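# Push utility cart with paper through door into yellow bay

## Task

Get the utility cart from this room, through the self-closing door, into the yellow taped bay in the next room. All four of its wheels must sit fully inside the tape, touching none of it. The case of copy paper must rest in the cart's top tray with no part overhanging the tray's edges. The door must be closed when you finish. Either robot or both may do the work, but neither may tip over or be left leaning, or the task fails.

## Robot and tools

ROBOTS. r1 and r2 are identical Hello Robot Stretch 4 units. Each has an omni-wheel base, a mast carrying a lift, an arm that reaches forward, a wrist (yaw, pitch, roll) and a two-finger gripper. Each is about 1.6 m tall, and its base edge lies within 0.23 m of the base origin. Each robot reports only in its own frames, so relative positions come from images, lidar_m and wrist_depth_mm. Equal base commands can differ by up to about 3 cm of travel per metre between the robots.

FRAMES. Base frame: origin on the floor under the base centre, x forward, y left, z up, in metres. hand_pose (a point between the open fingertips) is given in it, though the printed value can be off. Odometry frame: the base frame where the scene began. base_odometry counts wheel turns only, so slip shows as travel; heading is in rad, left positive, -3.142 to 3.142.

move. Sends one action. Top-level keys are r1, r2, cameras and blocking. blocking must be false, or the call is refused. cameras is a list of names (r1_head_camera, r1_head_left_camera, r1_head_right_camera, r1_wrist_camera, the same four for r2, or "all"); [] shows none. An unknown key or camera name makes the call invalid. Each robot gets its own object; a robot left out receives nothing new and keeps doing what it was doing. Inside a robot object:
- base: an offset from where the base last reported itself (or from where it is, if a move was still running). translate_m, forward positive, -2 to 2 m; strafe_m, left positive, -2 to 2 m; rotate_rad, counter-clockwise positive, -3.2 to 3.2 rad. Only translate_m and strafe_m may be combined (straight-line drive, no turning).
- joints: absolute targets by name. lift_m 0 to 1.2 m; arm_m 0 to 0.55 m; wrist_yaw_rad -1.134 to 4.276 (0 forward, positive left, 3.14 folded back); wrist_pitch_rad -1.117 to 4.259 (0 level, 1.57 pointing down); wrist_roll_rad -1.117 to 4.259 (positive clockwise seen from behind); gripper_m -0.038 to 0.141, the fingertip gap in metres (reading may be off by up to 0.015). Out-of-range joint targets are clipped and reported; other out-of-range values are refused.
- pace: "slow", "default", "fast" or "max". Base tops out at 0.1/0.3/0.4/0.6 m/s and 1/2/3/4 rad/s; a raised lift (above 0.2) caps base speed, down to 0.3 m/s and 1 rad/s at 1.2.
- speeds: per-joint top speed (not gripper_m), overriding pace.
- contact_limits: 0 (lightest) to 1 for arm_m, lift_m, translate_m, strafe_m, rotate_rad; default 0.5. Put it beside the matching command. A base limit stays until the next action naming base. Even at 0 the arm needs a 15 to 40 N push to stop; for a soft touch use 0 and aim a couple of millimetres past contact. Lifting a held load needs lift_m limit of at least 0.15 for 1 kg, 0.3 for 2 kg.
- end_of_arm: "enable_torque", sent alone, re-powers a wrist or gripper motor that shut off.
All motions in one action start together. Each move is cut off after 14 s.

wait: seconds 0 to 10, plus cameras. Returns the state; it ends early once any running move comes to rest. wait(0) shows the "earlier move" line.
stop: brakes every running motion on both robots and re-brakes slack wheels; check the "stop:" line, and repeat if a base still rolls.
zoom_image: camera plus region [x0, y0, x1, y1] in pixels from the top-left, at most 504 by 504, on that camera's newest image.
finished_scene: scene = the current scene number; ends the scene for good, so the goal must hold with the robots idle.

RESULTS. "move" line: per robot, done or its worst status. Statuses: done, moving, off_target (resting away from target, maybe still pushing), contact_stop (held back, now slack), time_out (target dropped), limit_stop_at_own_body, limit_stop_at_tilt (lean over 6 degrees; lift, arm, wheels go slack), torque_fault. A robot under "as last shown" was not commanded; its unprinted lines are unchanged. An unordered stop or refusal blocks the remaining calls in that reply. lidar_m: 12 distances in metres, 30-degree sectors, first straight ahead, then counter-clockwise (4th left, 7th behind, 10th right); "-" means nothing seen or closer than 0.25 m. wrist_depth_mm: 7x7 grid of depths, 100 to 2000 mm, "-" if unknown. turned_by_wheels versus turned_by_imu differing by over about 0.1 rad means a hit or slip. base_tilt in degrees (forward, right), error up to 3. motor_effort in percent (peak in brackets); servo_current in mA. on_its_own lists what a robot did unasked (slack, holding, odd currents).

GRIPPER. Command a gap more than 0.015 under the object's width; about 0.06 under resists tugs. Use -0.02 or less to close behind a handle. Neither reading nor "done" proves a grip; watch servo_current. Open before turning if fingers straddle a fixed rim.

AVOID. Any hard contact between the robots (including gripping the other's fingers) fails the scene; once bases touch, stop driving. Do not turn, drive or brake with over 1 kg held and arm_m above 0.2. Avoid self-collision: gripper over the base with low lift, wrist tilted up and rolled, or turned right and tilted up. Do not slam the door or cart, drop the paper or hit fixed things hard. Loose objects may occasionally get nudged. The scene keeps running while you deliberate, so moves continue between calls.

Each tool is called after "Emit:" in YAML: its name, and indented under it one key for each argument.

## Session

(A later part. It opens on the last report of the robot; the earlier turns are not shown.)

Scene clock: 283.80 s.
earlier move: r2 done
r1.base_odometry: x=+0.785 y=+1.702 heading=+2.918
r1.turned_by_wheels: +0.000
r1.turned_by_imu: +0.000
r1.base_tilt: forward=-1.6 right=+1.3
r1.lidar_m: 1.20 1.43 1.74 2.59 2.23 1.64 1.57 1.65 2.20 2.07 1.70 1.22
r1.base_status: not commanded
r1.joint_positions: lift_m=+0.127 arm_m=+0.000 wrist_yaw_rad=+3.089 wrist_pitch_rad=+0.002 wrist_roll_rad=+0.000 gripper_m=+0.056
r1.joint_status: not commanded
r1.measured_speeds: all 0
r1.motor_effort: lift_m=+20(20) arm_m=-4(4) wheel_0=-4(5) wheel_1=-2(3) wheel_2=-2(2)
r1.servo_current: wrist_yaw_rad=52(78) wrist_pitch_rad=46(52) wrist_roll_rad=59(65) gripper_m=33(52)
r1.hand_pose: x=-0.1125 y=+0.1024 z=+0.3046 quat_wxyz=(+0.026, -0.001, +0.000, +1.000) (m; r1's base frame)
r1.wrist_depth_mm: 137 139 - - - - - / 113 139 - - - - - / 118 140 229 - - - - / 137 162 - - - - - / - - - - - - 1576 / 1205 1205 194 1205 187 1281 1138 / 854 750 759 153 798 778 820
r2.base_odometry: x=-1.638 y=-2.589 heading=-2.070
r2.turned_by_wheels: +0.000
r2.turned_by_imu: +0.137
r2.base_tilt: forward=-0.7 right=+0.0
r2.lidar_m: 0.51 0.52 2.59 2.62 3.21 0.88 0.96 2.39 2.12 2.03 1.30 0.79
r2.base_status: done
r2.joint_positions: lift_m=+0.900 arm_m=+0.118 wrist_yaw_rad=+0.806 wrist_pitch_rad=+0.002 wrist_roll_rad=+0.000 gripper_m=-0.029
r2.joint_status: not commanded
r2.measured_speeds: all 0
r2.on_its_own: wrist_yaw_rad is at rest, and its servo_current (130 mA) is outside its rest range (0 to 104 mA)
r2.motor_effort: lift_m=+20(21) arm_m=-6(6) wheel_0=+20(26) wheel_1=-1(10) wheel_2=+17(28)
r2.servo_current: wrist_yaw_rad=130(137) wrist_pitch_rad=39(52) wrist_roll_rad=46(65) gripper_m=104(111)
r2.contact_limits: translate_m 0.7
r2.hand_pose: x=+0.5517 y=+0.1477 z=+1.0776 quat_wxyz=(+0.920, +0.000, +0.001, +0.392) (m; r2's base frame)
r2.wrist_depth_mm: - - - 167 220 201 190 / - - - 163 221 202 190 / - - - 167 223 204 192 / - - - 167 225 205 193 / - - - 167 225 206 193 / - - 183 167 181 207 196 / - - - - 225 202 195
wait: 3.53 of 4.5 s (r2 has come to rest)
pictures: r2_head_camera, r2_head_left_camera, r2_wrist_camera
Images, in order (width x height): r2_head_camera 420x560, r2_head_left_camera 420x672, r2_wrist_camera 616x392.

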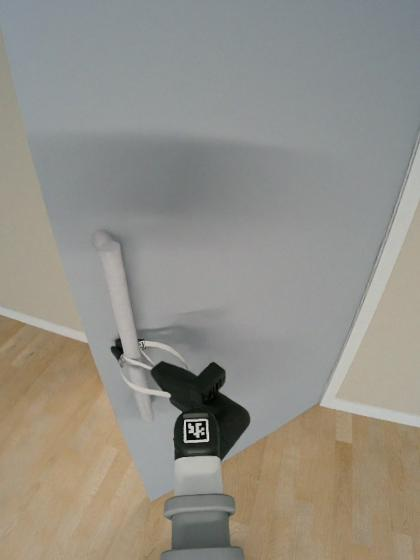

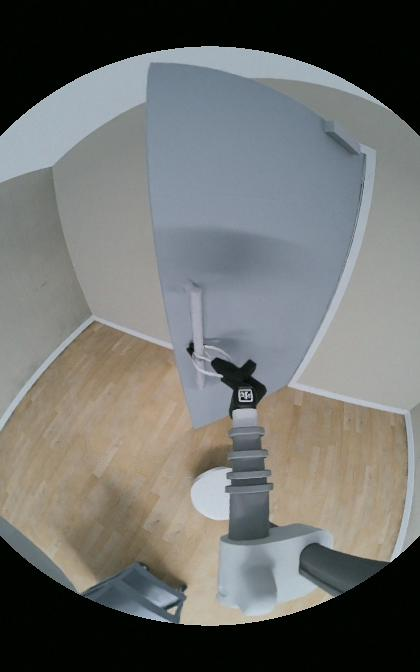

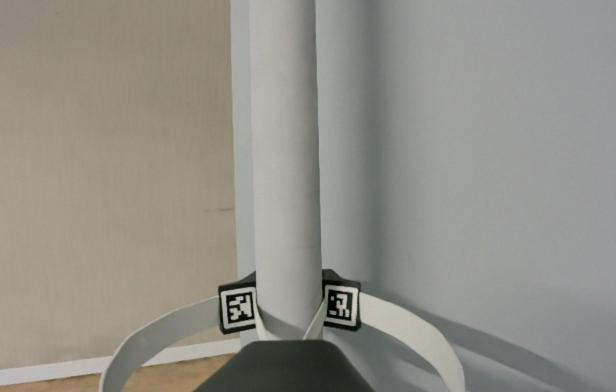

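Emit:
move:
  blocking: false
  r2: {"base":{"translate_m":-0.25,"strafe_m":-0.25},"pace":"slow","contact_limits":{"translate_m":0.7}}

Emit:
wait:
  seconds: 5
  cameras: ["r2_wrist_camera","r2_head_left_camera"]

Scene clock: 291.10 s.
move: r2 moving
r1: as last shown
r1.lidar_m: 1.22 1.40 1.70 2.59 2.23 1.63 1.55 1.64 2.18 2.09 1.67 1.24
r1.servo_current: wrist_yaw_rad=39(65) wrist_pitch_rad=46(46) wrist_roll_rad=52(72) gripper_m=46(46)
r1.wrist_depth_mm: 136 138 - - - - - / 113 139 - - - - - / 118 140 229 - - - - / 137 162 - - - - - / - - - - - - 1618 / 1182 1182 193 1182 188 1281 1160 / 854 750 759 153 798 768 809
r2.base_odometry: x=-1.641 y=-2.576 heading=-2.067
r2.turned_by_wheels: +0.003
r2.turned_by_imu: +0.014
r2.base_tilt: forward=-0.7 right=+0.0
r2.lidar_m: 0.50 0.52 2.61 2.63 3.25 0.87 0.97 2.36 2.13 1.99 1.29 0.77
r2.base_status: translate_m moving; strafe_m moving
r2.joint_positions: lift_m=+0.900 arm_m=+0.118 wrist_yaw_rad=+0.806 wrist_pitch_rad=+0.002 wrist_roll_rad=+0.000 gripper_m=-0.029
r2.joint_status: not commanded
r2.measured_speeds: translate_m=-0.042 strafe_m=-0.034 rotate_rad=-0.004 lift_m=+0.000 arm_m=+0.000 wrist_yaw_rad=+0.000 wrist_pitch_rad=+0.000 wrist_roll_rad=+0.000
r2.motor_effort: lift_m=+20(21) arm_m=-6(6) wheel_0=+22(23) wheel_1=-6(8) wheel_2=+22(23)
r2.servo_current: wrist_yaw_rad=124(137) wrist_pitch_rad=46(46) wrist_roll_rad=39(52) gripper_m=104(111)
r2.contact_limits: translate_m 0.7
r2.hand_pose: x=+0.5517 y=+0.1477 z=+1.0776 quat_wxyz=(+0.920, +0.000, +0.001, +0.392) (m; r2's base frame)
r2.wrist_depth_mm: - - - 165 220 202 189 / - - - 165 222 202 191 / - - - 166 224 204 191 / - - - 167 224 205 192 / - - - 167 225 206 193 / - - 185 168 182 207 194 / - - - - 225 200 195
pictures: none

Scene clock: 295.40 s.
earlier move: r2 done
r1.base_odometry: x=+0.785 y=+1.702 heading=+2.918
r1.turned_by_wheels: +0.000
r1.turned_by_imu: +0.000
r1.base_tilt: forward=-1.6 right=+1.3
r1.lidar_m: 1.21 1.41 1.74 2.60 2.23 1.62 1.56 1.63 2.20 2.10 1.73 1.25
r1.base_status: not commanded
r1.joint_positions: lift_m=+0.127 arm_m=+0.000 wrist_yaw_rad=+3.089 wrist_pitch_rad=+0.002 wrist_roll_rad=+0.000 gripper_m=+0.056
r1.joint_status: not commanded
r1.measured_speeds: all 0
r1.motor_effort: lift_m=+20(20) arm_m=-4(4) wheel_0=-4(5) wheel_1=-3(3) wheel_2=-1(2)
r1.servo_current: wrist_yaw_rad=72(72) wrist_pitch_rad=33(52) wrist_roll_rad=46(72) gripper_m=46(46)
r1.hand_pose: x=-0.1125 y=+0.1024 z=+0.3046 quat_wxyz=(+0.026, -0.001, +0.000, +1.000) (m; r1's base frame)
r1.wrist_depth_mm: 136 138 - - - - - / 114 139 - - - - - / 117 140 229 - - - - / 137 161 - - - - - / - - - - - - 1537 / 1160 1205 194 1160 187 1281 1138 / 842 741 750 154 798 778 820
r2.base_odometry: x=-1.738 y=-2.250 heading=-2.067
r2.turned_by_wheels: +0.000
r2.turned_by_imu: +0.232
r2.base_tilt: forward=-0.6 right=+0.0
r2.lidar_m: 0.50 0.49 2.89 3.09 0.93 0.96 2.47 1.90 1.84 1.60 1.22 0.80
r2.base_status: done
r2.joint_positions: lift_m=+0.900 arm_m=+0.118 wrist_yaw_rad=+0.806 wrist_pitch_rad=+0.002 wrist_roll_rad=+0.000 gripper_m=-0.029
r2.joint_status: not commanded
r2.measured_speeds: all 0
r2.on_its_own: wrist_yaw_rad is at rest, and its servo_current (130 mA) is outside its rest range (0 to 104 mA)
r2.motor_effort: lift_m=+20(21) arm_m=-6(6) wheel_0=+21(28) wheel_1=+2(9) wheel_2=+16(27)
r2.servo_current: wrist_yaw_rad=130(137) wrist_pitch_rad=39(46) wrist_roll_rad=52(65) gripper_m=104(111)
r2.contact_limits: translate_m 0.7
r2.hand_pose: x=+0.5517 y=+0.1477 z=+1.0776 quat_wxyz=(+0.920, +0.000, +0.001, +0.392) (m; r2's base frame)
r2.wrist_depth_mm: - - - 163 218 200 187 / - - - 163 221 202 189 / - - - 169 220 203 190 / - - - 169 222 204 191 / - - - 170 226 206 - / - - 185 167 217 206 193 / - - - - 224 202 194
wait: 4.30 of 5 s (r2 has come to rest)
pictures: r2_head_left_camera, r2_wrist_camera
Images, in order (width x height): r2_head_left_camera 420x672, r2_wrist_camera 616x392.

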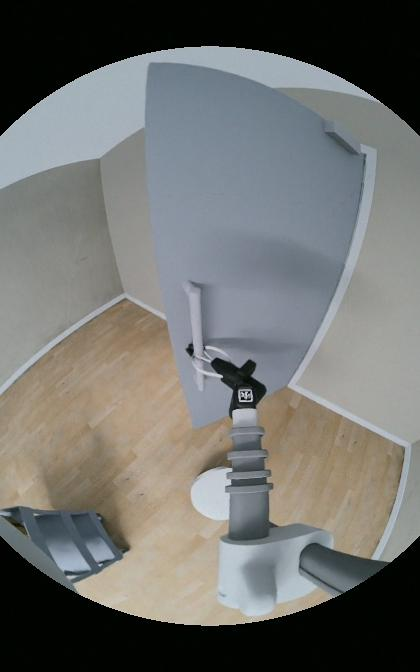

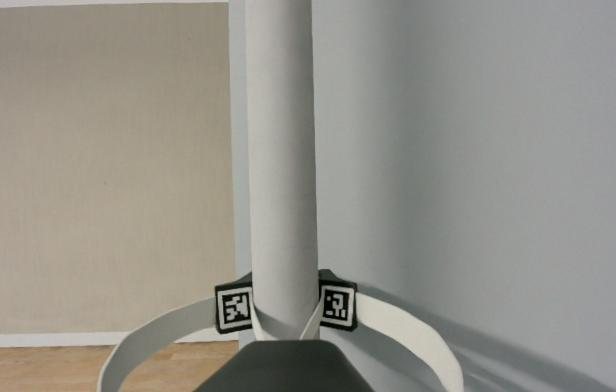

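Emit:
move:
  blocking: false
  r2: {"base":{"translate_m":-0.24,"strafe_m":-0.27},"pace":"slow","contact_limits":{"translate_m":0.7}}

Emit:
wait:
  seconds: 5

Emit:
move:
  blocking: false
  r2: {"base":{"translate_m":-0.22,"strafe_m":-0.25},"pace":"slow","contact_limits":{"translate_m":0.7}}
  cameras: ["r2_head_left_camera"]

Emit:
wait:
  seconds: 5
  cameras: ["r2_wrist_camera","r2_head_left_camera","r1_head_left_camera"]

Scene clock: 305.73 s.
move: r2 moving
r1: as last shown
r1.lidar_m: 1.22 1.40 1.74 2.61 2.24 1.64 1.58 1.65 2.16 2.10 1.72 1.25
r1.motor_effort: lift_m=+20(20) arm_m=-4(4) wheel_0=-4(5) wheel_1=-2(3) wheel_2=-2(2)
r1.servo_current: wrist_yaw_rad=52(72) wrist_pitch_rad=39(46) wrist_roll_rad=52(59) gripper_m=39(46)
r1.wrist_depth_mm: 137 138 - - - - - / 113 139 - - - - - / 117 140 229 - - - - / 137 162 - - - - - / - - - - - - 1618 / 1182 1182 193 1229 187 1255 1118 / 854 741 750 153 798 778 820
r2.base_odometry: x=-1.743 y=-2.238 heading=-2.063
r2.turned_by_wheels: +0.003
r2.turned_by_imu: +0.017
r2.base_tilt: forward=-0.7 right=+0.0
r2.lidar_m: 0.52 0.52 2.90 3.14 0.94 0.98 2.40 1.87 1.83 1.56 1.21 0.80
r2.base_status: translate_m moving; strafe_m moving
r2.joint_positions: lift_m=+0.900 arm_m=+0.118 wrist_yaw_rad=+0.806 wrist_pitch_rad=+0.002 wrist_roll_rad=+0.000 gripper_m=-0.029
r2.joint_status: not commanded
r2.measured_speeds: translate_m=-0.035 strafe_m=-0.039 rotate_rad=+0.003 lift_m=+0.000 arm_m=+0.000 wrist_yaw_rad=+0.000 wrist_pitch_rad=+0.000 wrist_roll_rad=+0.000
r2.motor_effort: lift_m=+20(21) arm_m=-6(6) wheel_0=+23(26) wheel_1=-5(7) wheel_2=+22(22)
r2.servo_current: wrist_yaw_rad=124(137) wrist_pitch_rad=39(46) wrist_roll_rad=39(59) gripper_m=104(111)
r2.contact_limits: translate_m 0.7
r2.hand_pose: x=+0.5517 y=+0.1477 z=+1.0776 quat_wxyz=(+0.920, +0.000, +0.001, +0.392) (m; r2's base frame)
r2.wrist_depth_mm: - - - 163 219 200 188 / - - - 163 221 201 189 / - - - 167 221 202 190 / - - - 168 223 204 191 / - - - 168 226 205 - / - - 183 167 216 206 193 / - - - - 224 202 193
pictures: none

Scene clock: 310.17 s.
earlier move: r2 done
r1.base_odometry: x=+0.785 y=+1.702 heading=+2.918
r1.turned_by_wheels: +0.000
r1.turned_by_imu: +0.000
r1.base_tilt: forward=-1.6 right=+1.3
r1.lidar_m: 1.23 1.41 1.74 2.61 2.22 1.66 1.56 1.67 2.19 2.09 1.69 1.19
r1.base_status: not commanded
r1.joint_positions: lift_m=+0.127 arm_m=+0.000 wrist_yaw_rad=+3.089 wrist_pitch_rad=+0.002 wrist_roll_rad=+0.000 gripper_m=+0.056
r1.joint_status: not commanded
r1.measured_speeds: all 0
r1.motor_effort: lift_m=+20(20) arm_m=-4(4) wheel_0=-4(5) wheel_1=-3(3) wheel_2=-2(2)
r1.servo_current: wrist_yaw_rad=33(78) wrist_pitch_rad=46(52) wrist_roll_rad=46(65) gripper_m=46(52)
r1.hand_pose: x=-0.1125 y=+0.1024 z=+0.3046 quat_wxyz=(+0.026, -0.001, +0.000, +1.000) (m; r1's base frame)
r1.wrist_depth_mm: 136 139 - - - - - / 113 139 - - - - - / 118 140 229 - - - - / 137 162 - - - - - / - - - - - - 1618 / 1182 1205 194 1205 187 1281 1160 / 842 750 750 153 798 788 820
r2.base_odometry: x=-1.862 y=-1.911 heading=-2.064
r2.turned_by_wheels: -0.001
r2.turned_by_imu: +0.321
r2.base_tilt: forward=-0.6 right=+0.0
r2.lidar_m: 0.52 0.54 3.23 1.11 4.69 2.54 1.69 1.57 1.61 1.18 1.09 0.71
r2.base_status: done
r2.joint_positions: lift_m=+0.900 arm_m=+0.118 wrist_yaw_rad=+0.806 wrist_pitch_rad=+0.002 wrist_roll_rad=+0.000 gripper_m=-0.029
r2.joint_status: not commanded
r2.measured_speeds: all 0
r2.on_its_own: wrist_yaw_rad is at rest, and its servo_current (124 mA) is outside its rest range (0 to 104 mA)
r2.motor_effort: lift_m=+20(21) arm_m=-5(6) wheel_0=+16(31) wheel_1=+5(9) wheel_2=+12(26)
r2.servo_current: wrist_yaw_rad=124(143) wrist_pitch_rad=39(46) wrist_roll_rad=33(59) gripper_m=104(111)
r2.contact_limits: translate_m 0.7
r2.hand_pose: x=+0.5517 y=+0.1477 z=+1.0776 quat_wxyz=(+0.920, +0.000, +0.001, +0.392) (m; r2's base frame)
r2.wrist_depth_mm: - - - 163 214 191 176 / - - - 163 215 191 177 / - - - 168 216 193 178 / - - - 168 218 197 179 / - - - 168 221 195 180 / - - 185 167 182 195 181 / - - - - 222 190 181
wait: 4.43 of 5 s (r2 has come to rest)
pictures: none

Scene clock: 310.67 s.
move: r2 moving
r1: as last shown
r1.lidar_m: 1.22 1.42 1.72 2.62 2.20 1.63 1.57 1.64 2.19 2.09 1.70 1.25
r1.motor_effort: lift_m=+20(20) arm_m=-4(4) wheel_0=-5(5) wheel_1=-2(3) wheel_2=-1(2)
r1.servo_current: wrist_yaw_rad=46(72) wrist_pitch_rad=52(52) wrist_roll_rad=52(65) gripper_m=46(46)
r1.wrist_depth_mm: 136 139 - - - - - / 113 139 - - - - - / 118 140 229 - - - - / 137 162 - - - - - / - - - - - - 1618 / 1182 1182 194 1205 188 1281 1118 / 842 750 759 153 798 768 820
r2.base_odometry: x=-1.867 y=-1.900 heading=-2.061
r2.turned_by_wheels: +0.003
r2.turned_by_imu: +0.010
r2.base_tilt: forward=-0.6 right=+0.0
r2.lidar_m: 0.49 0.54 3.26 1.12 4.72 2.49 1.69 1.55 1.62 1.16 1.07 0.72
r2.base_status: translate_m moving; strafe_m moving
r2.joint_positions: lift_m=+0.900 arm_m=+0.118 wrist_yaw_rad=+0.806 wrist_pitch_rad=+0.002 wrist_roll_rad=+0.000 gripper_m=-0.029
r2.joint_status: not commanded
r2.measured_speeds: translate_m=-0.027 strafe_m=-0.041 rotate_rad=+0.011 lift_m=+0.000 arm_m=+0.000 wrist_yaw_rad=+0.000 wrist_pitch_rad=+0.000 wrist_roll_rad=+0.000
r2.motor_effort: lift_m=+20(21) arm_m=-6(6) wheel_0=+23(23) wheel_1=-5(7) wheel_2=+18(22)
r2.servo_current: wrist_yaw_rad=130(130) wrist_pitch_rad=33(46) wrist_roll_rad=52(52) gripper_m=98(111)
r2.contact_limits: translate_m 0.7
r2.hand_pose: x=+0.5517 y=+0.1477 z=+1.0776 quat_wxyz=(+0.920, +0.000, +0.001, +0.392) (m; r2's base frame)
r2.wrist_depth_mm: - - - 163 213 190 175 / - - - 163 215 190 176 / - - - 168 216 192 177 / - - - 169 219 194 179 / - - - 169 220 195 179 / - - 185 167 180 195 180 / - - - - 223 190 180
pictures: r2_head_left_camera
Images, in order (width x height): r2_head_left_camera 420x672.

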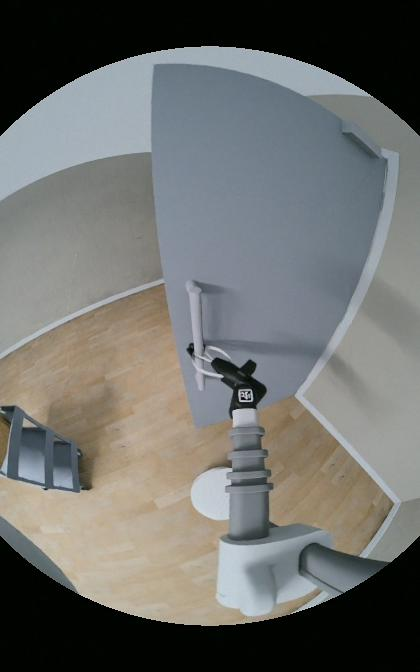

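Scene clock: 314.93 s.
earlier move: r2 done
r1.base_odometry: x=+0.785 y=+1.702 heading=+2.918
r1.turned_by_wheels: +0.000
r1.turned_by_imu: +0.000
r1.base_tilt: forward=-1.6 right=+1.2
r1.lidar_m: 1.22 1.39 1.74 2.60 2.23 1.63 1.55 1.65 2.18 2.10 1.71 1.21
r1.base_status: not commanded
r1.joint_positions: lift_m=+0.127 arm_m=+0.000 wrist_yaw_rad=+3.089 wrist_pitch_rad=+0.002 wrist_roll_rad=+0.000 gripper_m=+0.056
r1.joint_status: not commanded
r1.measured_speeds: all 0
r1.motor_effort: lift_m=+20(20) arm_m=-4(4) wheel_0=-4(5) wheel_1=-3(3) wheel_2=-2(2)
r1.servo_current: wrist_yaw_rad=52(78) wrist_pitch_rad=46(52) wrist_roll_rad=52(65) gripper_m=46(52)
r1.hand_pose: x=-0.1125 y=+0.1024 z=+0.3046 quat_wxyz=(+0.026, -0.001, +0.000, +1.000) (m; r1's base frame)
r1.wrist_depth_mm: 136 138 - - - - - / 114 139 - - - - - / 118 139 228 - - - - / 137 162 - - - - - / - - - - - - 1537 / 1182 1182 194 1182 188 1281 1160 / 854 741 759 153 778 778 809
r2.base_odometry: x=-1.979 y=-1.600 heading=-2.062
r2.turned_by_wheels: -0.001
r2.turned_by_imu: +0.383
r2.base_tilt: forward=-0.7 right=+0.0
r2.lidar_m: 0.52 0.52 1.37 1.35 2.65 1.57 1.40 1.40 1.05 0.90 0.91 0.63
r2.base_status: done
r2.joint_positions: lift_m=+0.900 arm_m=+0.118 wrist_yaw_rad=+0.806 wrist_pitch_rad=+0.002 wrist_roll_rad=+0.000 gripper_m=-0.029
r2.joint_status: not commanded
r2.measured_speeds: all 0
r2.on_its_own: wrist_yaw_rad is at rest, and its servo_current (124 mA) is outside its rest range (0 to 104 mA)
r2.motor_effort: lift_m=+20(21) arm_m=-5(6) wheel_0=+14(28) wheel_1=+3(9) wheel_2=+11(27)
r2.servo_current: wrist_yaw_rad=124(137) wrist_pitch_rad=39(46) wrist_roll_rad=46(52) gripper_m=104(111)
r2.contact_limits: translate_m 0.7
r2.hand_pose: x=+0.5517 y=+0.1477 z=+1.0776 quat_wxyz=(+0.920, +0.000, +0.001, +0.392) (m; r2's base frame)
r2.wrist_depth_mm: - - - 166 208 178 - / - - - 167 209 180 159 / - - - 167 216 177 - / - - - 167 213 178 159 / 1160 - - 167 214 175 - / - 1708 183 168 181 180 - / - 154 - - 211 172 -
wait: 4.27 of 5 s (r2 has come to rest)
pictures: r1_head_left_camera, r2_head_left_camera, r2_wrist_camera
Images, in order (width x height): r1_head_left_camera 420x672, r2_head_left_camera 420x672, r2_wrist_camera 616x392.

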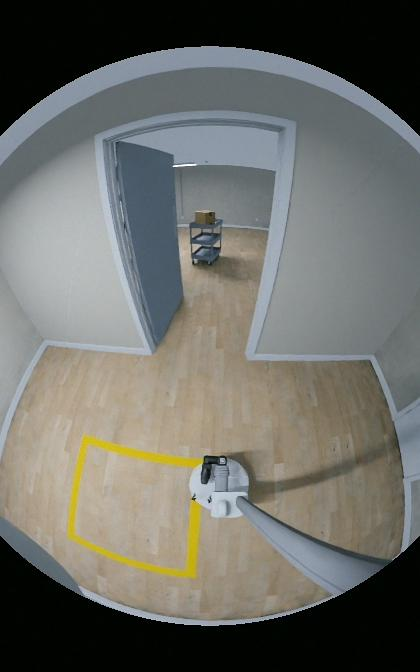

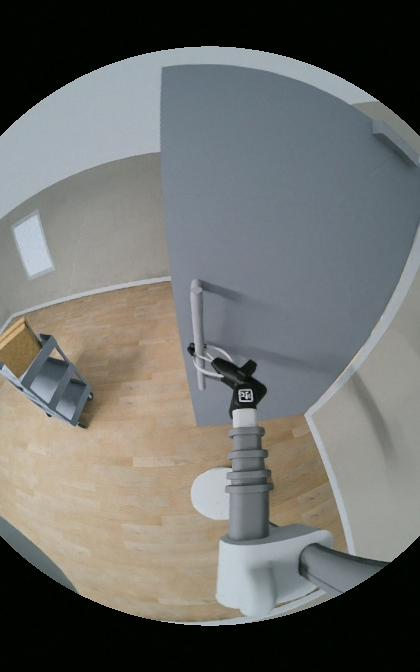

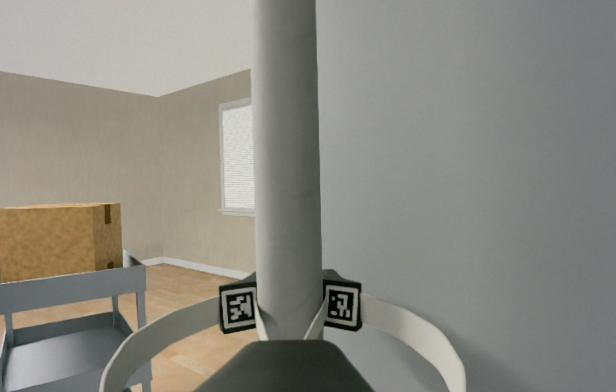

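Emit:
move:
  blocking: false
  r2: {"base":{"translate_m":-0.17,"strafe_m":-0.2},"pace":"slow","contact_limits":{"translate_m":0.7}}

Emit:
wait:
  seconds: 5
  cameras: ["r1_head_camera","r2_head_left_camera","r1_head_left_camera"]

Scene clock: 322.20 s.
move: r2 moving
r1: as last shown
r1.lidar_m: 1.21 1.45 1.73 2.59 2.25 1.62 1.57 1.64 2.16 2.10 1.72 1.24
r1.motor_effort: lift_m=+20(20) arm_m=-4(4) wheel_0=-4(5) wheel_1=-2(3) wheel_2=-2(2)
r1.servo_current: wrist_yaw_rad=59(59) wrist_pitch_rad=46(46) wrist_roll_rad=39(59) gripper_m=46(46)
r1.wrist_depth_mm: 136 138 - - - - - / 113 139 - - - - - / 117 140 229 - - - - / 137 162 - - - - - / - - - - - - 1537 / 1182 1205 194 1182 187 1281 1138 / 842 750 750 153 788 768 820
r2.base_odometry: x=-1.984 y=-1.588 heading=-2.059
r2.turned_by_wheels: +0.003
r2.turned_by_imu: +0.011
r2.base_tilt: forward=-0.7 right=+0.0
r2.lidar_m: 0.52 0.53 1.37 1.36 2.59 1.59 1.38 1.40 1.05 0.89 0.93 0.62
r2.base_status: translate_m moving; strafe_m moving
r2.joint_positions: lift_m=+0.900 arm_m=+0.118 wrist_yaw_rad=+0.806 wrist_pitch_rad=+0.002 wrist_roll_rad=+0.000 gripper_m=-0.029
r2.joint_status: not commanded
r2.measured_speeds: translate_m=-0.032 strafe_m=-0.039 rotate_rad=+0.006 lift_m=+0.000 arm_m=+0.000 wrist_yaw_rad=+0.000 wrist_pitch_rad=+0.000 wrist_roll_rad=+0.000
r2.motor_effort: lift_m=+20(21) arm_m=-5(6) wheel_0=+21(21) wheel_1=-5(8) wheel_2=+21(21)
r2.servo_current: wrist_yaw_rad=124(137) wrist_pitch_rad=46(46) wrist_roll_rad=46(52) gripper_m=98(104)
r2.contact_limits: translate_m 0.7
r2.hand_pose: x=+0.5517 y=+0.1477 z=+1.0776 quat_wxyz=(+0.920, +0.000, +0.001, +0.392) (m; r2's base frame)
r2.wrist_depth_mm: - - - 163 206 177 - / - - - 163 208 175 158 / - - - 167 216 177 - / - - - 168 213 177 - / 1160 - - 167 213 178 - / - 1756 183 168 198 179 - / - 1229 - - 211 171 -
pictures: none

Scene clock: 325.63 s.
earlier move: r2 done
r1.base_odometry: x=+0.785 y=+1.702 heading=+2.918
r1.turned_by_wheels: +0.000
r1.turned_by_imu: +0.000
r1.base_tilt: forward=-1.6 right=+1.3
r1.lidar_m: 1.21 1.42 1.75 2.59 2.23 1.64 1.56 1.65 2.18 2.09 1.70 1.23
r1.base_status: not commanded
r1.joint_positions: lift_m=+0.127 arm_m=+0.000 wrist_yaw_rad=+3.089 wrist_pitch_rad=+0.002 wrist_roll_rad=+0.000 gripper_m=+0.056
r1.joint_status: not commanded
r1.measured_speeds: all 0
r1.motor_effort: lift_m=+20(20) arm_m=-4(4) wheel_0=-4(5) wheel_1=-2(3) wheel_2=-1(2)
r1.servo_current: wrist_yaw_rad=46(65) wrist_pitch_rad=46(52) wrist_roll_rad=46(65) gripper_m=39(52)
r1.hand_pose: x=-0.1125 y=+0.1024 z=+0.3046 quat_wxyz=(+0.026, -0.001, +0.000, +1.000) (m; r1's base frame)
r1.wrist_depth_mm: 136 138 - - - - - / 113 139 - - - - - / 117 140 229 - - - - / 137 162 - - - - - / - - - - - - 1576 / 1160 1205 194 1182 188 1281 1138 / 842 750 750 153 798 778 831
r2.base_odometry: x=-2.076 y=-1.356 heading=-2.060
r2.turned_by_wheels: -0.001
r2.turned_by_imu: +0.375
r2.base_tilt: forward=-0.7 right=+0.0
r2.lidar_m: 0.52 0.53 1.56 3.27 1.68 1.36 1.34 0.92 0.74 0.73 0.65 0.52
r2.base_status: done
r2.joint_positions: lift_m=+0.900 arm_m=+0.118 wrist_yaw_rad=+0.806 wrist_pitch_rad=+0.002 wrist_roll_rad=+0.000 gripper_m=-0.029
r2.joint_status: not commanded
r2.measured_speeds: all 0
r2.on_its_own: wrist_yaw_rad is at rest, and its servo_current (117 mA) is outside its rest range (0 to 104 mA)
r2.motor_effort: lift_m=+20(21) arm_m=-5(6) wheel_0=+12(29) wheel_1=+2(11) wheel_2=+14(29)
r2.servo_current: wrist_yaw_rad=117(137) wrist_pitch_rad=39(46) wrist_roll_rad=46(59) gripper_m=98(111)
r2.contact_limits: translate_m 0.7
r2.hand_pose: x=+0.5517 y=+0.1477 z=+1.0776 quat_wxyz=(+0.920, +0.000, +0.001, +0.392) (m; r2's base frame)
r2.wrist_depth_mm: - - - 162 205 157 - / - - - 165 206 159 - / - - - 165 210 165 140 / - - - 166 211 160 141 / - - 1464 167 213 162 - / - - 186 167 181 168 - / - - - - 206 152 -
wait: 3.43 of 5 s (r2 has come to rest)
pictures: r1_head_camera, r1_head_left_camera, r2_head_left_camera
Images, in order (width x height): r1_head_camera 420x560, r1_head_left_camera 420x672, r2_head_left_camera 420x672.

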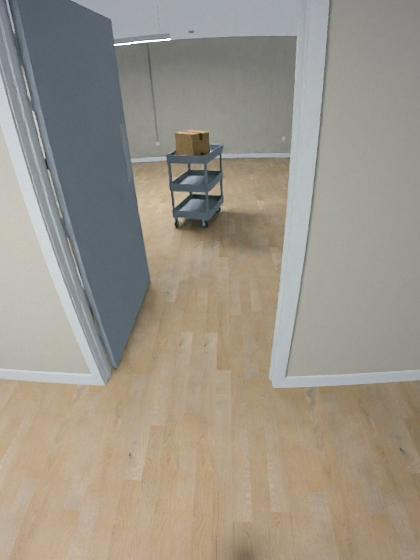

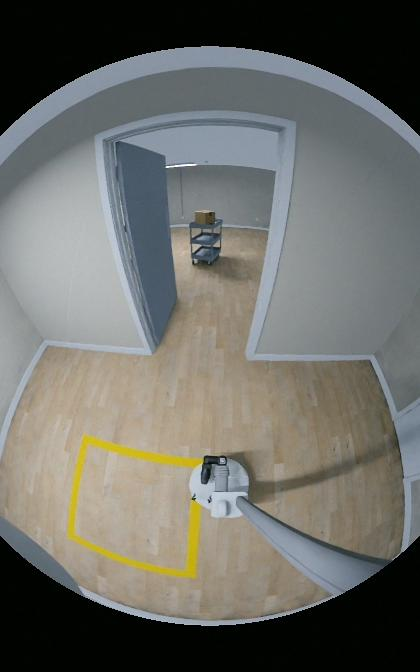

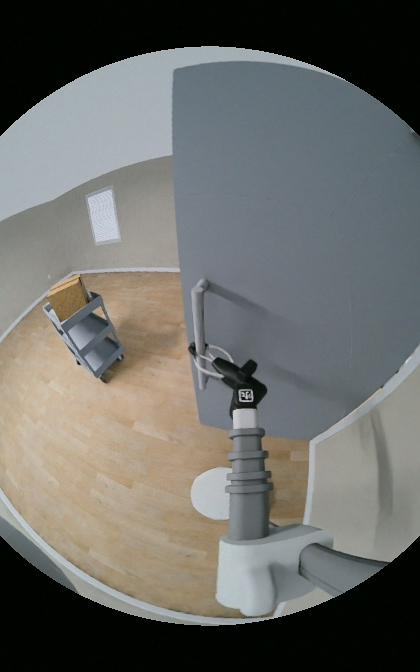

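Emit:
move:
  blocking: false
  r1: {"base":{"translate_m":1.95,"strafe_m":0.1},"pace":"fast"}

Emit:
wait:
  seconds: 8
  cameras: ["r1_head_camera","r1_head_left_camera"]

Scene clock: 334.80 s.
move: r1 moving
r1.base_odometry: x=+0.735 y=+1.711 heading=+2.919
r1.turned_by_wheels: +0.000
r1.turned_by_imu: +0.000
r1.base_tilt: forward=-1.6 right=+1.2
r1.lidar_m: 1.17 1.37 1.66 2.58 2.27 1.69 1.62 1.69 2.17 2.09 1.61 1.18
r1.base_status: translate_m moving; strafe_m moving
r1.joint_positions: lift_m=+0.127 arm_m=+0.000 wrist_yaw_rad=+3.089 wrist_pitch_rad=+0.002 wrist_roll_rad=+0.000 gripper_m=+0.056
r1.joint_status: not commanded
r1.measured_speeds: translate_m=+0.195 strafe_m=+0.010 rotate_rad=-0.002 lift_m=+0.000 arm_m=+0.000 wrist_yaw_rad=+0.000 wrist_pitch_rad=+0.000 wrist_roll_rad=+0.000
r1.motor_effort: lift_m=+20(20) arm_m=-4(4) wheel_0=+8(8) wheel_1=+9(10) wheel_2=-11(12)
r1.servo_current: wrist_yaw_rad=39(72) wrist_pitch_rad=39(46) wrist_roll_rad=52(59) gripper_m=46(46)
r1.hand_pose: x=-0.1125 y=+0.1024 z=+0.3046 quat_wxyz=(+0.026, -0.001, +0.000, +1.000) (m; r1's base frame)
r1.wrist_depth_mm: - 137 - - - - - / - 137 - - - - - / 110 138 206 - - - - / 125 139 239 - - - - / 138 - - - - - - / 1182 1182 195 1336 187 1229 1138 / 842 750 750 153 778 768 831
r2.base_odometry: x=-2.076 y=-1.356 heading=-2.060
r2.turned_by_wheels: +0.000
r2.turned_by_imu: +0.000
r2.base_tilt: forward=-0.6 right=+0.0
r2.lidar_m: 0.49 0.53 1.57 3.24 1.69 1.36 1.35 0.92 0.72 0.71 0.64 0.54
r2.base_status: not commanded
r2.joint_positions: lift_m=+0.900 arm_m=+0.118 wrist_yaw_rad=+0.806 wrist_pitch_rad=+0.002 wrist_roll_rad=+0.000 gripper_m=-0.029
r2.joint_status: not commanded
r2.measured_speeds: all 0
r2.motor_effort: lift_m=+20(20) arm_m=-5(6) wheel_0=+12(12) wheel_1=+1(2) wheel_2=+14(14)
r2.servo_current: wrist_yaw_rad=124(143) wrist_pitch_rad=39(46) wrist_roll_rad=39(52) gripper_m=104(111)
r2.contact_limits: translate_m 0.7
r2.hand_pose: x=+0.5517 y=+0.1477 z=+1.0776 quat_wxyz=(+0.920, +0.000, +0.001, +0.392) (m; r2's base frame)
r2.wrist_depth_mm: - - - 163 205 158 - / - - - 165 208 163 - / - - - 165 210 165 140 / - - - 166 211 162 141 / - - 1430 167 213 163 - / - - 186 167 182 163 - / - - - - 207 153 -
pictures: none

Scene clock: 340.47 s.
earlier move: r1 done
r1.base_odometry: x=-1.139 y=+2.036 heading=+2.919
r1.turned_by_wheels: +0.000
r1.turned_by_imu: +0.001
r1.base_tilt: forward=-1.6 right=+1.3
r1.lidar_m: 1.43 1.60 0.57 0.55 0.61 0.87 3.56 0.68 0.86 2.24 2.33 3.22
r1.base_status: done
r1.joint_positions: lift_m=+0.127 arm_m=+0.000 wrist_yaw_rad=+3.089 wrist_pitch_rad=+0.002 wrist_roll_rad=+0.000 gripper_m=+0.056
r1.joint_status: not commanded
r1.measured_speeds: all 0
r1.motor_effort: lift_m=+20(20) arm_m=-4(4) wheel_0=+0(10) wheel_1=+1(10) wheel_2=+2(13)
r1.servo_current: wrist_yaw_rad=52(72) wrist_pitch_rad=46(52) wrist_roll_rad=46(72) gripper_m=39(52)
r1.hand_pose: x=-0.1125 y=+0.1024 z=+0.3046 quat_wxyz=(+0.026, -0.001, +0.000, +1.000) (m; r1's base frame)
r1.wrist_depth_mm: 136 139 - - - - - / 113 139 - - - - - / 118 140 273 - - - - / 137 161 - - - - - / 759 - - - - - - / 1008 1205 193 1205 188 1160 - / 741 732 750 798 788 778 -
r2.base_odometry: x=-2.076 y=-1.356 heading=-2.060
r2.turned_by_wheels: +0.000
r2.turned_by_imu: +0.001
r2.base_tilt: forward=-0.6 right=+0.0
r2.lidar_m: 0.51 0.53 1.55 3.24 1.67 1.37 1.34 0.87 0.73 0.70 0.63 0.53
r2.base_status: not commanded
r2.joint_positions: lift_m=+0.900 arm_m=+0.118 wrist_yaw_rad=+0.806 wrist_pitch_rad=+0.002 wrist_roll_rad=+0.000 gripper_m=-0.029
r2.joint_status: not commanded
r2.measured_speeds: all 0
r2.on_its_own: wrist_yaw_rad is at rest, and its servo_current (130 mA) is outside its rest range (0 to 104 mA)
r2.motor_effort: lift_m=+20(20) arm_m=-5(6) wheel_0=+11(12) wheel_1=+2(2) wheel_2=+14(14)
r2.servo_current: wrist_yaw_rad=130(143) wrist_pitch_rad=39(46) wrist_roll_rad=52(59) gripper_m=98(111)
r2.contact_limits: translate_m 0.7
r2.hand_pose: x=+0.5517 y=+0.1477 z=+1.0776 quat_wxyz=(+0.920, +0.000, +0.001, +0.392) (m; r2's base frame)
r2.wrist_depth_mm: - - - 163 206 158 - / - - - 164 208 159 - / - - - 165 209 165 140 / - - - 166 212 162 141 / - - 1464 166 214 163 - / - - 186 167 182 163 - / - - - - 206 153 -
wait: 5.67 of 8 s (r1 has come to rest)
pictures: r1_head_camera, r1_head_left_camera
Images, in order (width x height): r1_head_camera 420x560, r1_head_left_camera 420x672.

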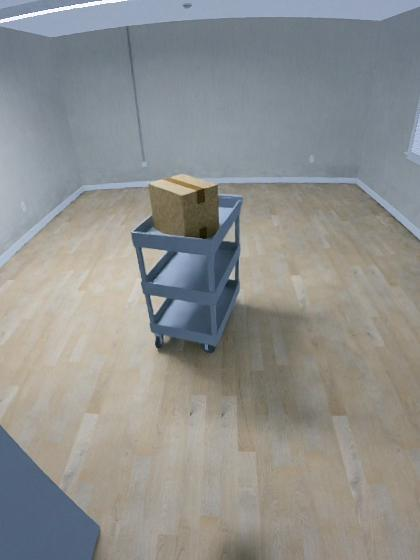

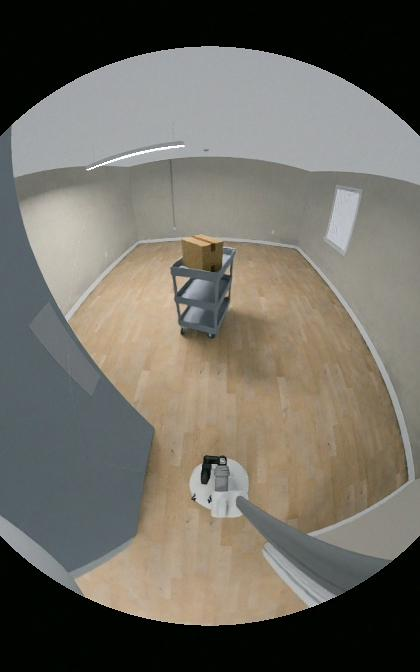

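Emit:
move:
  blocking: false
  r1: {"base":{"translate_m":0.6,"strafe_m":-0.75},"pace":"fast"}

Emit:
wait:
  seconds: 5

Emit:
move:
  blocking: false
  r1: {"base":{"translate_m":1.95},"joints":{"lift_m":0.5},"pace":"fast"}

Emit:
wait:
  seconds: 8

Emit:
move:
  blocking: false
  r1: {"base":{"rotate_rad":3.05},"pace":"fast"}

Emit:
wait:
  seconds: 4
  cameras: ["r1_head_camera","r1_head_left_camera"]

Scene clock: 348.33 s.
move: r1 moving
r1.base_odometry: x=-1.161 y=+2.081 heading=+2.919
r1.turned_by_wheels: +0.000
r1.turned_by_imu: +0.000
r1.base_tilt: forward=-1.6 right=+1.2
r1.lidar_m: 1.39 1.54 0.60 0.58 0.63 0.93 3.64 0.67 0.90 2.21 2.28 3.18
r1.base_status: translate_m moving; strafe_m moving
r1.joint_positions: lift_m=+0.127 arm_m=+0.000 wrist_yaw_rad=+3.089 wrist_pitch_rad=+0.002 wrist_roll_rad=+0.000 gripper_m=+0.056
r1.joint_status: not commanded
r1.measured_speeds: translate_m=+0.123 strafe_m=-0.154 rotate_rad=+0.000 lift_m=+0.000 arm_m=+0.000 wrist_yaw_rad=+0.000 wrist_pitch_rad=+0.000 wrist_roll_rad=+0.000
r1.motor_effort: lift_m=+20(20) arm_m=-4(4) wheel_0=+12(12) wheel_1=-5(8) wheel_2=-9(9)
r1.servo_current: wrist_yaw_rad=39(52) wrist_pitch_rad=46(46) wrist_roll_rad=52(59) gripper_m=46(46)
r1.hand_pose: x=-0.1125 y=+0.1024 z=+0.3046 quat_wxyz=(+0.026, -0.001, +0.000, +1.000) (m; r1's base frame)
r1.wrist_depth_mm: 136 139 - - - - - / 113 139 - - - - - / 118 140 272 - - - - / 137 161 - - - - - / 732 - - - - - - / 768 1205 193 1205 189 1160 - / 750 750 750 809 798 778 759
r2.base_odometry: x=-2.076 y=-1.356 heading=-2.060
r2.turned_by_wheels: +0.000
r2.turned_by_imu: +0.000
r2.base_tilt: forward=-0.6 right=+0.0
r2.lidar_m: 0.51 0.51 1.56 3.24 1.66 1.37 1.34 0.88 0.73 0.70 0.65 0.52
r2.base_status: not commanded
r2.joint_positions: lift_m=+0.900 arm_m=+0.118 wrist_yaw_rad=+0.806 wrist_pitch_rad=+0.002 wrist_roll_rad=+0.000 gripper_m=-0.029
r2.joint_status: not commanded
r2.measured_speeds: all 0
r2.motor_effort: lift_m=+20(20) arm_m=-5(6) wheel_0=+12(13) wheel_1=+1(2) wheel_2=+14(14)
r2.servo_current: wrist_yaw_rad=117(137) wrist_pitch_rad=33(46) wrist_roll_rad=59(59) gripper_m=98(104)
r2.contact_limits: translate_m 0.7
r2.hand_pose: x=+0.5517 y=+0.1477 z=+1.0776 quat_wxyz=(+0.920, +0.000, +0.001, +0.392) (m; r2's base frame)
r2.wrist_depth_mm: - - - 163 206 158 - / - - - 164 208 159 - / - - - 166 211 165 140 / - - - 167 211 161 141 / - - 1430 166 213 163 - / - - 187 167 182 163 - / - - - - 206 153 -
pictures: none

Scene clock: 351.53 s.
earlier move: r1 done
r1.base_odometry: x=-1.559 y=+2.900 heading=+2.919
r1.turned_by_wheels: +0.000
r1.turned_by_imu: -0.003
r1.base_tilt: forward=-1.6 right=+1.2
r1.lidar_m: 4.59 1.16 1.20 1.29 1.34 1.22 1.15 1.23 1.53 1.48 1.55 2.15
r1.base_status: done
r1.joint_positions: lift_m=+0.127 arm_m=+0.000 wrist_yaw_rad=+3.089 wrist_pitch_rad=+0.002 wrist_roll_rad=+0.000 gripper_m=+0.056
r1.joint_status: not commanded
r1.measured_speeds: all 0
r1.motor_effort: lift_m=+20(20) arm_m=-4(4) wheel_0=+0(14) wheel_1=-2(9) wheel_2=+2(9)
r1.servo_current: wrist_yaw_rad=46(65) wrist_pitch_rad=46(52) wrist_roll_rad=33(65) gripper_m=33(52)
r1.hand_pose: x=-0.1125 y=+0.1024 z=+0.3046 quat_wxyz=(+0.026, -0.001, +0.000, +1.000) (m; r1's base frame)
r1.wrist_depth_mm: 136 138 - - - - - / 113 139 - - - - - / 118 140 229 - - - - / 137 162 - - - - - / - - - - - - - / 1078 1078 190 1078 188 1160 1160 / 842 750 759 809 809 778 820
r2.base_odometry: x=-2.076 y=-1.356 heading=-2.060
r2.turned_by_wheels: +0.000
r2.turned_by_imu: +0.000
r2.base_tilt: forward=-0.6 right=+0.0
r2.lidar_m: 0.51 0.53 1.56 3.23 1.69 1.37 1.35 0.90 0.72 0.71 0.65 0.51
r2.base_status: not commanded
r2.joint_positions: lift_m=+0.900 arm_m=+0.118 wrist_yaw_rad=+0.806 wrist_pitch_rad=+0.002 wrist_roll_rad=+0.000 gripper_m=-0.029
r2.joint_status: not commanded
r2.measured_speeds: all 0
r2.on_its_own: wrist_yaw_rad is at rest, and its servo_current (124 mA) is outside its rest range (0 to 104 mA)
r2.motor_effort: lift_m=+20(20) arm_m=-5(6) wheel_0=+12(13) wheel_1=+1(2) wheel_2=+14(15)
r2.servo_current: wrist_yaw_rad=124(137) wrist_pitch_rad=39(46) wrist_roll_rad=39(59) gripper_m=98(111)
r2.contact_limits: translate_m 0.7
r2.hand_pose: x=+0.5517 y=+0.1477 z=+1.0776 quat_wxyz=(+0.920, +0.000, +0.001, +0.392) (m; r2's base frame)
r2.wrist_depth_mm: - - - 163 206 158 - / - - - 165 208 160 - / - - - 166 211 165 140 / - - - 167 211 161 141 / - - 1430 167 213 162 - / - - 186 168 182 163 - / - - - - 206 152 -
wait: 3.20 of 5 s (r1 has come to rest)
pictures: none

Scene clock: 352.03 s.
move: r1 moving
r1.base_odometry: x=-1.608 y=+2.911 heading=+2.919
r1.turned_by_wheels: +0.000
r1.turned_by_imu: +0.000
r1.base_tilt: forward=-1.6 right=+1.2
r1.lidar_m: 4.55 1.13 1.10 1.31 1.37 1.26 1.22 1.30 1.55 1.49 1.55 2.18
r1.base_status: translate_m moving
r1.joint_positions: lift_m=+0.190 arm_m=+0.000 wrist_yaw_rad=+3.089 wrist_pitch_rad=+0.002 wrist_roll_rad=+0.000 gripper_m=+0.056
r1.joint_status: lift_m moving
r1.measured_speeds: translate_m=+0.195 strafe_m=+0.001 rotate_rad=-0.002 lift_m=+0.244 arm_m=+0.000 wrist_yaw_rad=+0.000 wrist_pitch_rad=+0.000 wrist_roll_rad=+0.000
r1.motor_effort: lift_m=+27(29) arm_m=-4(4) wheel_0=+8(10) wheel_1=+8(8) wheel_2=-12(13)
r1.servo_current: wrist_yaw_rad=46(65) wrist_pitch_rad=39(46) wrist_roll_rad=46(59) gripper_m=39(46)
r1.hand_pose: x=-0.1125 y=+0.1024 z=+0.3674 quat_wxyz=(+0.026, -0.001, +0.000, +1.000) (m; r1's base frame)
r1.wrist_depth_mm: - 137 - - - - - / - 137 - - - - - / 110 138 205 - - - - / 125 139 238 - - - - / - - - - - - - / 1229 1229 190 1229 187 1336 1281 / 960 854 866 153 904 878 946
r2.base_odometry: x=-2.076 y=-1.356 heading=-2.060
r2.turned_by_wheels: +0.000
r2.turned_by_imu: +0.000
r2.base_tilt: forward=-0.7 right=+0.1
r2.lidar_m: 0.51 0.56 1.55 3.20 1.67 1.36 1.33 0.91 0.73 0.71 0.64 0.53
r2.base_status: not commanded
r2.joint_positions: lift_m=+0.900 arm_m=+0.118 wrist_yaw_rad=+0.806 wrist_pitch_rad=+0.002 wrist_roll_rad=+0.000 gripper_m=-0.029
r2.joint_status: not commanded
r2.measured_speeds: all 0
r2.motor_effort: lift_m=+20(20) arm_m=-6(6) wheel_0=+12(12) wheel_1=+1(2) wheel_2=+14(14)
r2.servo_current: wrist_yaw_rad=117(130) wrist_pitch_rad=46(46) wrist_roll_rad=46(52) gripper_m=98(104)
r2.contact_limits: translate_m 0.7
r2.hand_pose: x=+0.5517 y=+0.1477 z=+1.0776 quat_wxyz=(+0.920, +0.000, +0.001, +0.392) (m; r2's base frame)
r2.wrist_depth_mm: - - - 163 206 158 - / - - - 164 208 160 - / - - - 166 210 165 140 / - - - 166 211 161 141 / - - 1430 166 213 162 - / - - 186 167 182 163 - / - - - - 206 153 -
pictures: none

Scene clock: 357.70 s.
earlier move: r1 done
r1.base_odometry: x=-3.461 y=+3.330 heading=+2.919
r1.turned_by_wheels: +0.000
r1.turned_by_imu: +0.001
r1.base_tilt: forward=-1.6 right=+1.3
r1.lidar_m: 2.67 2.78 3.33 3.19 0.75 0.99 3.19 2.14 1.56 1.50 1.57 2.16
r1.base_status: done
r1.joint_positions: lift_m=+0.500 arm_m=+0.000 wrist_yaw_rad=+3.089 wrist_pitch_rad=+0.002 wrist_roll_rad=+0.000 gripper_m=+0.056
r1.joint_status: all done
r1.measured_speeds: all 0
r1.motor_effort: lift_m=+24(29) arm_m=-4(4) wheel_0=+0(10) wheel_1=+1(10) wheel_2=+2(13)
r1.servo_current: wrist_yaw_rad=39(72) wrist_pitch_rad=39(52) wrist_roll_rad=46(72) gripper_m=46(46)
r1.hand_pose: x=-0.1125 y=+0.1024 z=+0.6771 quat_wxyz=(+0.026, -0.001, +0.000, +1.000) (m; r1's base frame)
r1.wrist_depth_mm: 136 138 - - - - - / 114 139 - - - - 976 / 118 139 273 - - - 691 / 137 161 - - - - - / - - - - - - - / - - 193 - 188 - 691 / 1661 1537 1499 153 1618 1499 -
r2.base_odometry: x=-2.076 y=-1.356 heading=-2.060
r2.turned_by_wheels: +0.000
r2.turned_by_imu: +0.001
r2.base_tilt: forward=-0.7 right=+0.1
r2.lidar_m: 0.50 0.52 1.55 3.27 1.64 1.35 1.34 0.90 0.74 0.69 0.65 0.54
r2.base_status: not commanded
r2.joint_positions: lift_m=+0.900 arm_m=+0.118 wrist_yaw_rad=+0.806 wrist_pitch_rad=+0.002 wrist_roll_rad=+0.000 gripper_m=-0.029
r2.joint_status: not commanded
r2.measured_speeds: all 0
r2.on_its_own: wrist_yaw_rad is at rest, and its servo_current (130 mA) is outside its rest range (0 to 104 mA)
r2.motor_effort: lift_m=+20(20) arm_m=-6(6) wheel_0=+12(13) wheel_1=+2(2) wheel_2=+14(15)
r2.servo_current: wrist_yaw_rad=130(137) wrist_pitch_rad=46(46) wrist_roll_rad=39(65) gripper_m=104(111)
r2.contact_limits: translate_m 0.7
r2.hand_pose: x=+0.5517 y=+0.1477 z=+1.0776 quat_wxyz=(+0.920, +0.000, +0.001, +0.392) (m; r2's base frame)
r2.wrist_depth_mm: - - - 163 206 158 - / - - - 165 208 160 - / - - - 165 211 166 140 / - - - 166 211 162 141 / - - 1430 167 213 162 - / - - 186 167 181 163 - / - - - - 206 153 -
wait: 5.67 of 8 s (r1 has come to rest)
pictures: none

Scene clock: 358.20 s.
move: r1 moving
r1.base_odometry: x=-3.461 y=+3.330 heading=-2.986
r1.turned_by_wheels: +0.378
r1.turned_by_imu: +0.379
r1.base_tilt: forward=-1.6 right=+1.3
r1.lidar_m: 2.68 3.36 3.20 0.77 0.76 3.10 2.53 1.66 1.49 1.54 1.92 2.65
r1.base_status: rotate_rad moving
r1.joint_positions: lift_m=+0.500 arm_m=+0.000 wrist_yaw_rad=+3.089 wrist_pitch_rad=+0.002 wrist_roll_rad=+0.000 gripper_m=+0.056
r1.joint_status: not commanded
r1.measured_speeds: translate_m=-0.001 strafe_m=+0.000 rotate_rad=+1.457 lift_m=+0.000 arm_m=+0.000 wrist_yaw_rad=+0.000 wrist_pitch_rad=+0.000 wrist_roll_rad=+0.000
r1.motor_effort: lift_m=+24(24) arm_m=-4(4) wheel_0=-9(9) wheel_1=-9(9) wheel_2=-7(9)
r1.servo_current: wrist_yaw_rad=59(72) wrist_pitch_rad=39(52) wrist_roll_rad=65(72) gripper_m=33(46)
r1.hand_pose: x=-0.1125 y=+0.1024 z=+0.6772 quat_wxyz=(+0.026, -0.001, +0.000, +1.000) (m; r1's base frame)
r1.wrist_depth_mm: 136 138 - - - - - / 113 139 - - - - - / 118 140 273 - - - - / 137 162 - - - - - / - - - - - - - / - - 194 - 188 - - / 1618 1537 1537 153 1576 1499 1618
r2.base_odometry: x=-2.076 y=-1.356 heading=-2.060
r2.turned_by_wheels: +0.000
r2.turned_by_imu: +0.000
r2.base_tilt: forward=-0.7 right=+0.1
r2.lidar_m: 0.52 0.56 1.54 3.22 1.65 1.38 1.34 0.90 0.72 0.71 0.66 0.53
r2.base_status: not commanded
r2.joint_positions: lift_m=+0.900 arm_m=+0.118 wrist_yaw_rad=+0.806 wrist_pitch_rad=+0.002 wrist_roll_rad=+0.000 gripper_m=-0.029
r2.joint_status: not commanded
r2.measured_speeds: all 0
r2.motor_effort: lift_m=+20(20) arm_m=-5(6) wheel_0=+12(12) wheel_1=+2(2) wheel_2=+14(14)
r2.servo_current: wrist_yaw_rad=117(137) wrist_pitch_rad=46(46) wrist_roll_rad=33(59) gripper_m=104(104)
r2.contact_limits: translate_m 0.7
r2.hand_pose: x=+0.5517 y=+0.1477 z=+1.0776 quat_wxyz=(+0.920, +0.000, +0.001, +0.392) (m; r2's base frame)
r2.wrist_depth_mm: - - - 163 206 157 - / - - - 165 208 159 - / - - - 165 211 166 140 / - - - 166 211 162 141 / - - 1397 166 214 162 - / - - 186 167 181 163 - / - - - - 206 153 -
pictures: none

Scene clock: 360.00 s.
earlier move: r1 done
r1.base_odometry: x=-3.460 y=+3.330 heading=-0.315
r1.turned_by_wheels: +2.672
r1.turned_by_imu: +2.687
r1.base_tilt: forward=-1.6 right=+1.2
r1.lidar_m: 3.10 2.42 1.63 1.49 1.51 1.91 2.69 2.72 3.46 3.22 0.75 0.82
r1.base_status: done
r1.joint_positions: lift_m=+0.500 arm_m=+0.000 wrist_yaw_rad=+3.089 wrist_pitch_rad=+0.002 wrist_roll_rad=+0.000 gripper_m=+0.056
r1.joint_status: not commanded
r1.measured_speeds: all 0
r1.motor_effort: lift_m=+23(24) arm_m=-4(5) wheel_0=-1(13) wheel_1=-2(10) wheel_2=-1(11)
r1.servo_current: wrist_yaw_rad=52(72) wrist_pitch_rad=39(52) wrist_roll_rad=59(72) gripper_m=39(52)
r1.hand_pose: x=-0.1124 y=+0.1024 z=+0.6773 quat_wxyz=(+0.026, -0.001, +0.000, +1.000) (m; r1's base frame)
r1.wrist_depth_mm: 136 138 - - - - - / 113 139 - - - - 1537 / 117 140 270 - - - 1618 / 137 163 - - - - - / - - - - - - - / - - 193 - 188 - - / 1661 1464 1537 153 1618 1464 1537
r2.base_odometry: x=-2.076 y=-1.356 heading=-2.060
r2.turned_by_wheels: +0.000
r2.turned_by_imu: +0.000
r2.base_tilt: forward=-0.6 right=+0.0
r2.lidar_m: 0.51 0.56 1.55 3.26 1.67 1.36 1.34 0.91 0.72 0.70 0.65 0.53
r2.base_status: not commanded
r2.joint_positions: lift_m=+0.900 arm_m=+0.118 wrist_yaw_rad=+0.806 wrist_pitch_rad=+0.002 wrist_roll_rad=+0.000 gripper_m=-0.029
r2.joint_status: not commanded
r2.measured_speeds: all 0
r2.on_its_own: wrist_yaw_rad is at rest, and its servo_current (137 mA) is outside its rest range (0 to 104 mA)
r2.motor_effort: lift_m=+20(20) arm_m=-5(6) wheel_0=+12(12) wheel_1=+1(2) wheel_2=+14(14)
r2.servo_current: wrist_yaw_rad=137(137) wrist_pitch_rad=39(46) wrist_roll_rad=39(59) gripper_m=104(111)
r2.contact_limits: translate_m 0.7
r2.hand_pose: x=+0.5517 y=+0.1477 z=+1.0776 quat_wxyz=(+0.920, +0.000, +0.001, +0.392) (m; r2's base frame)
r2.wrist_depth_mm: - - - 163 206 158 - / - - - 164 208 159 - / - - - 166 211 165 140 / - - - 166 211 162 141 / - - 1464 166 213 162 - / - - 186 167 181 163 - / - - - - 206 153 -
wait: 1.80 of 4 s (r1 has come to rest)
pictures: r1_head_camera, r1_head_left_camera
Images, in order (width x height): r1_head_camera 420x560, r1_head_left_camera 420x672.

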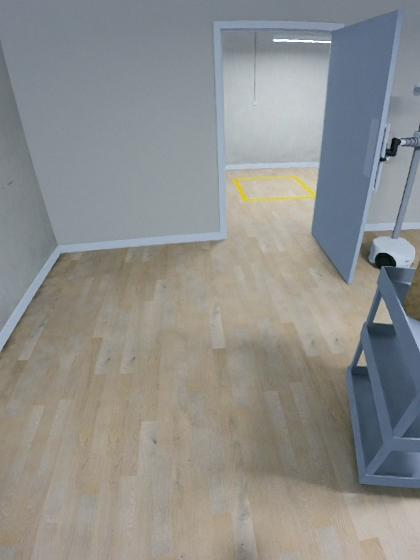

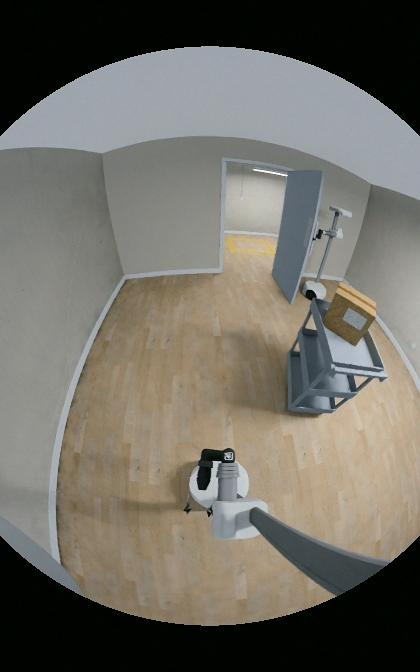

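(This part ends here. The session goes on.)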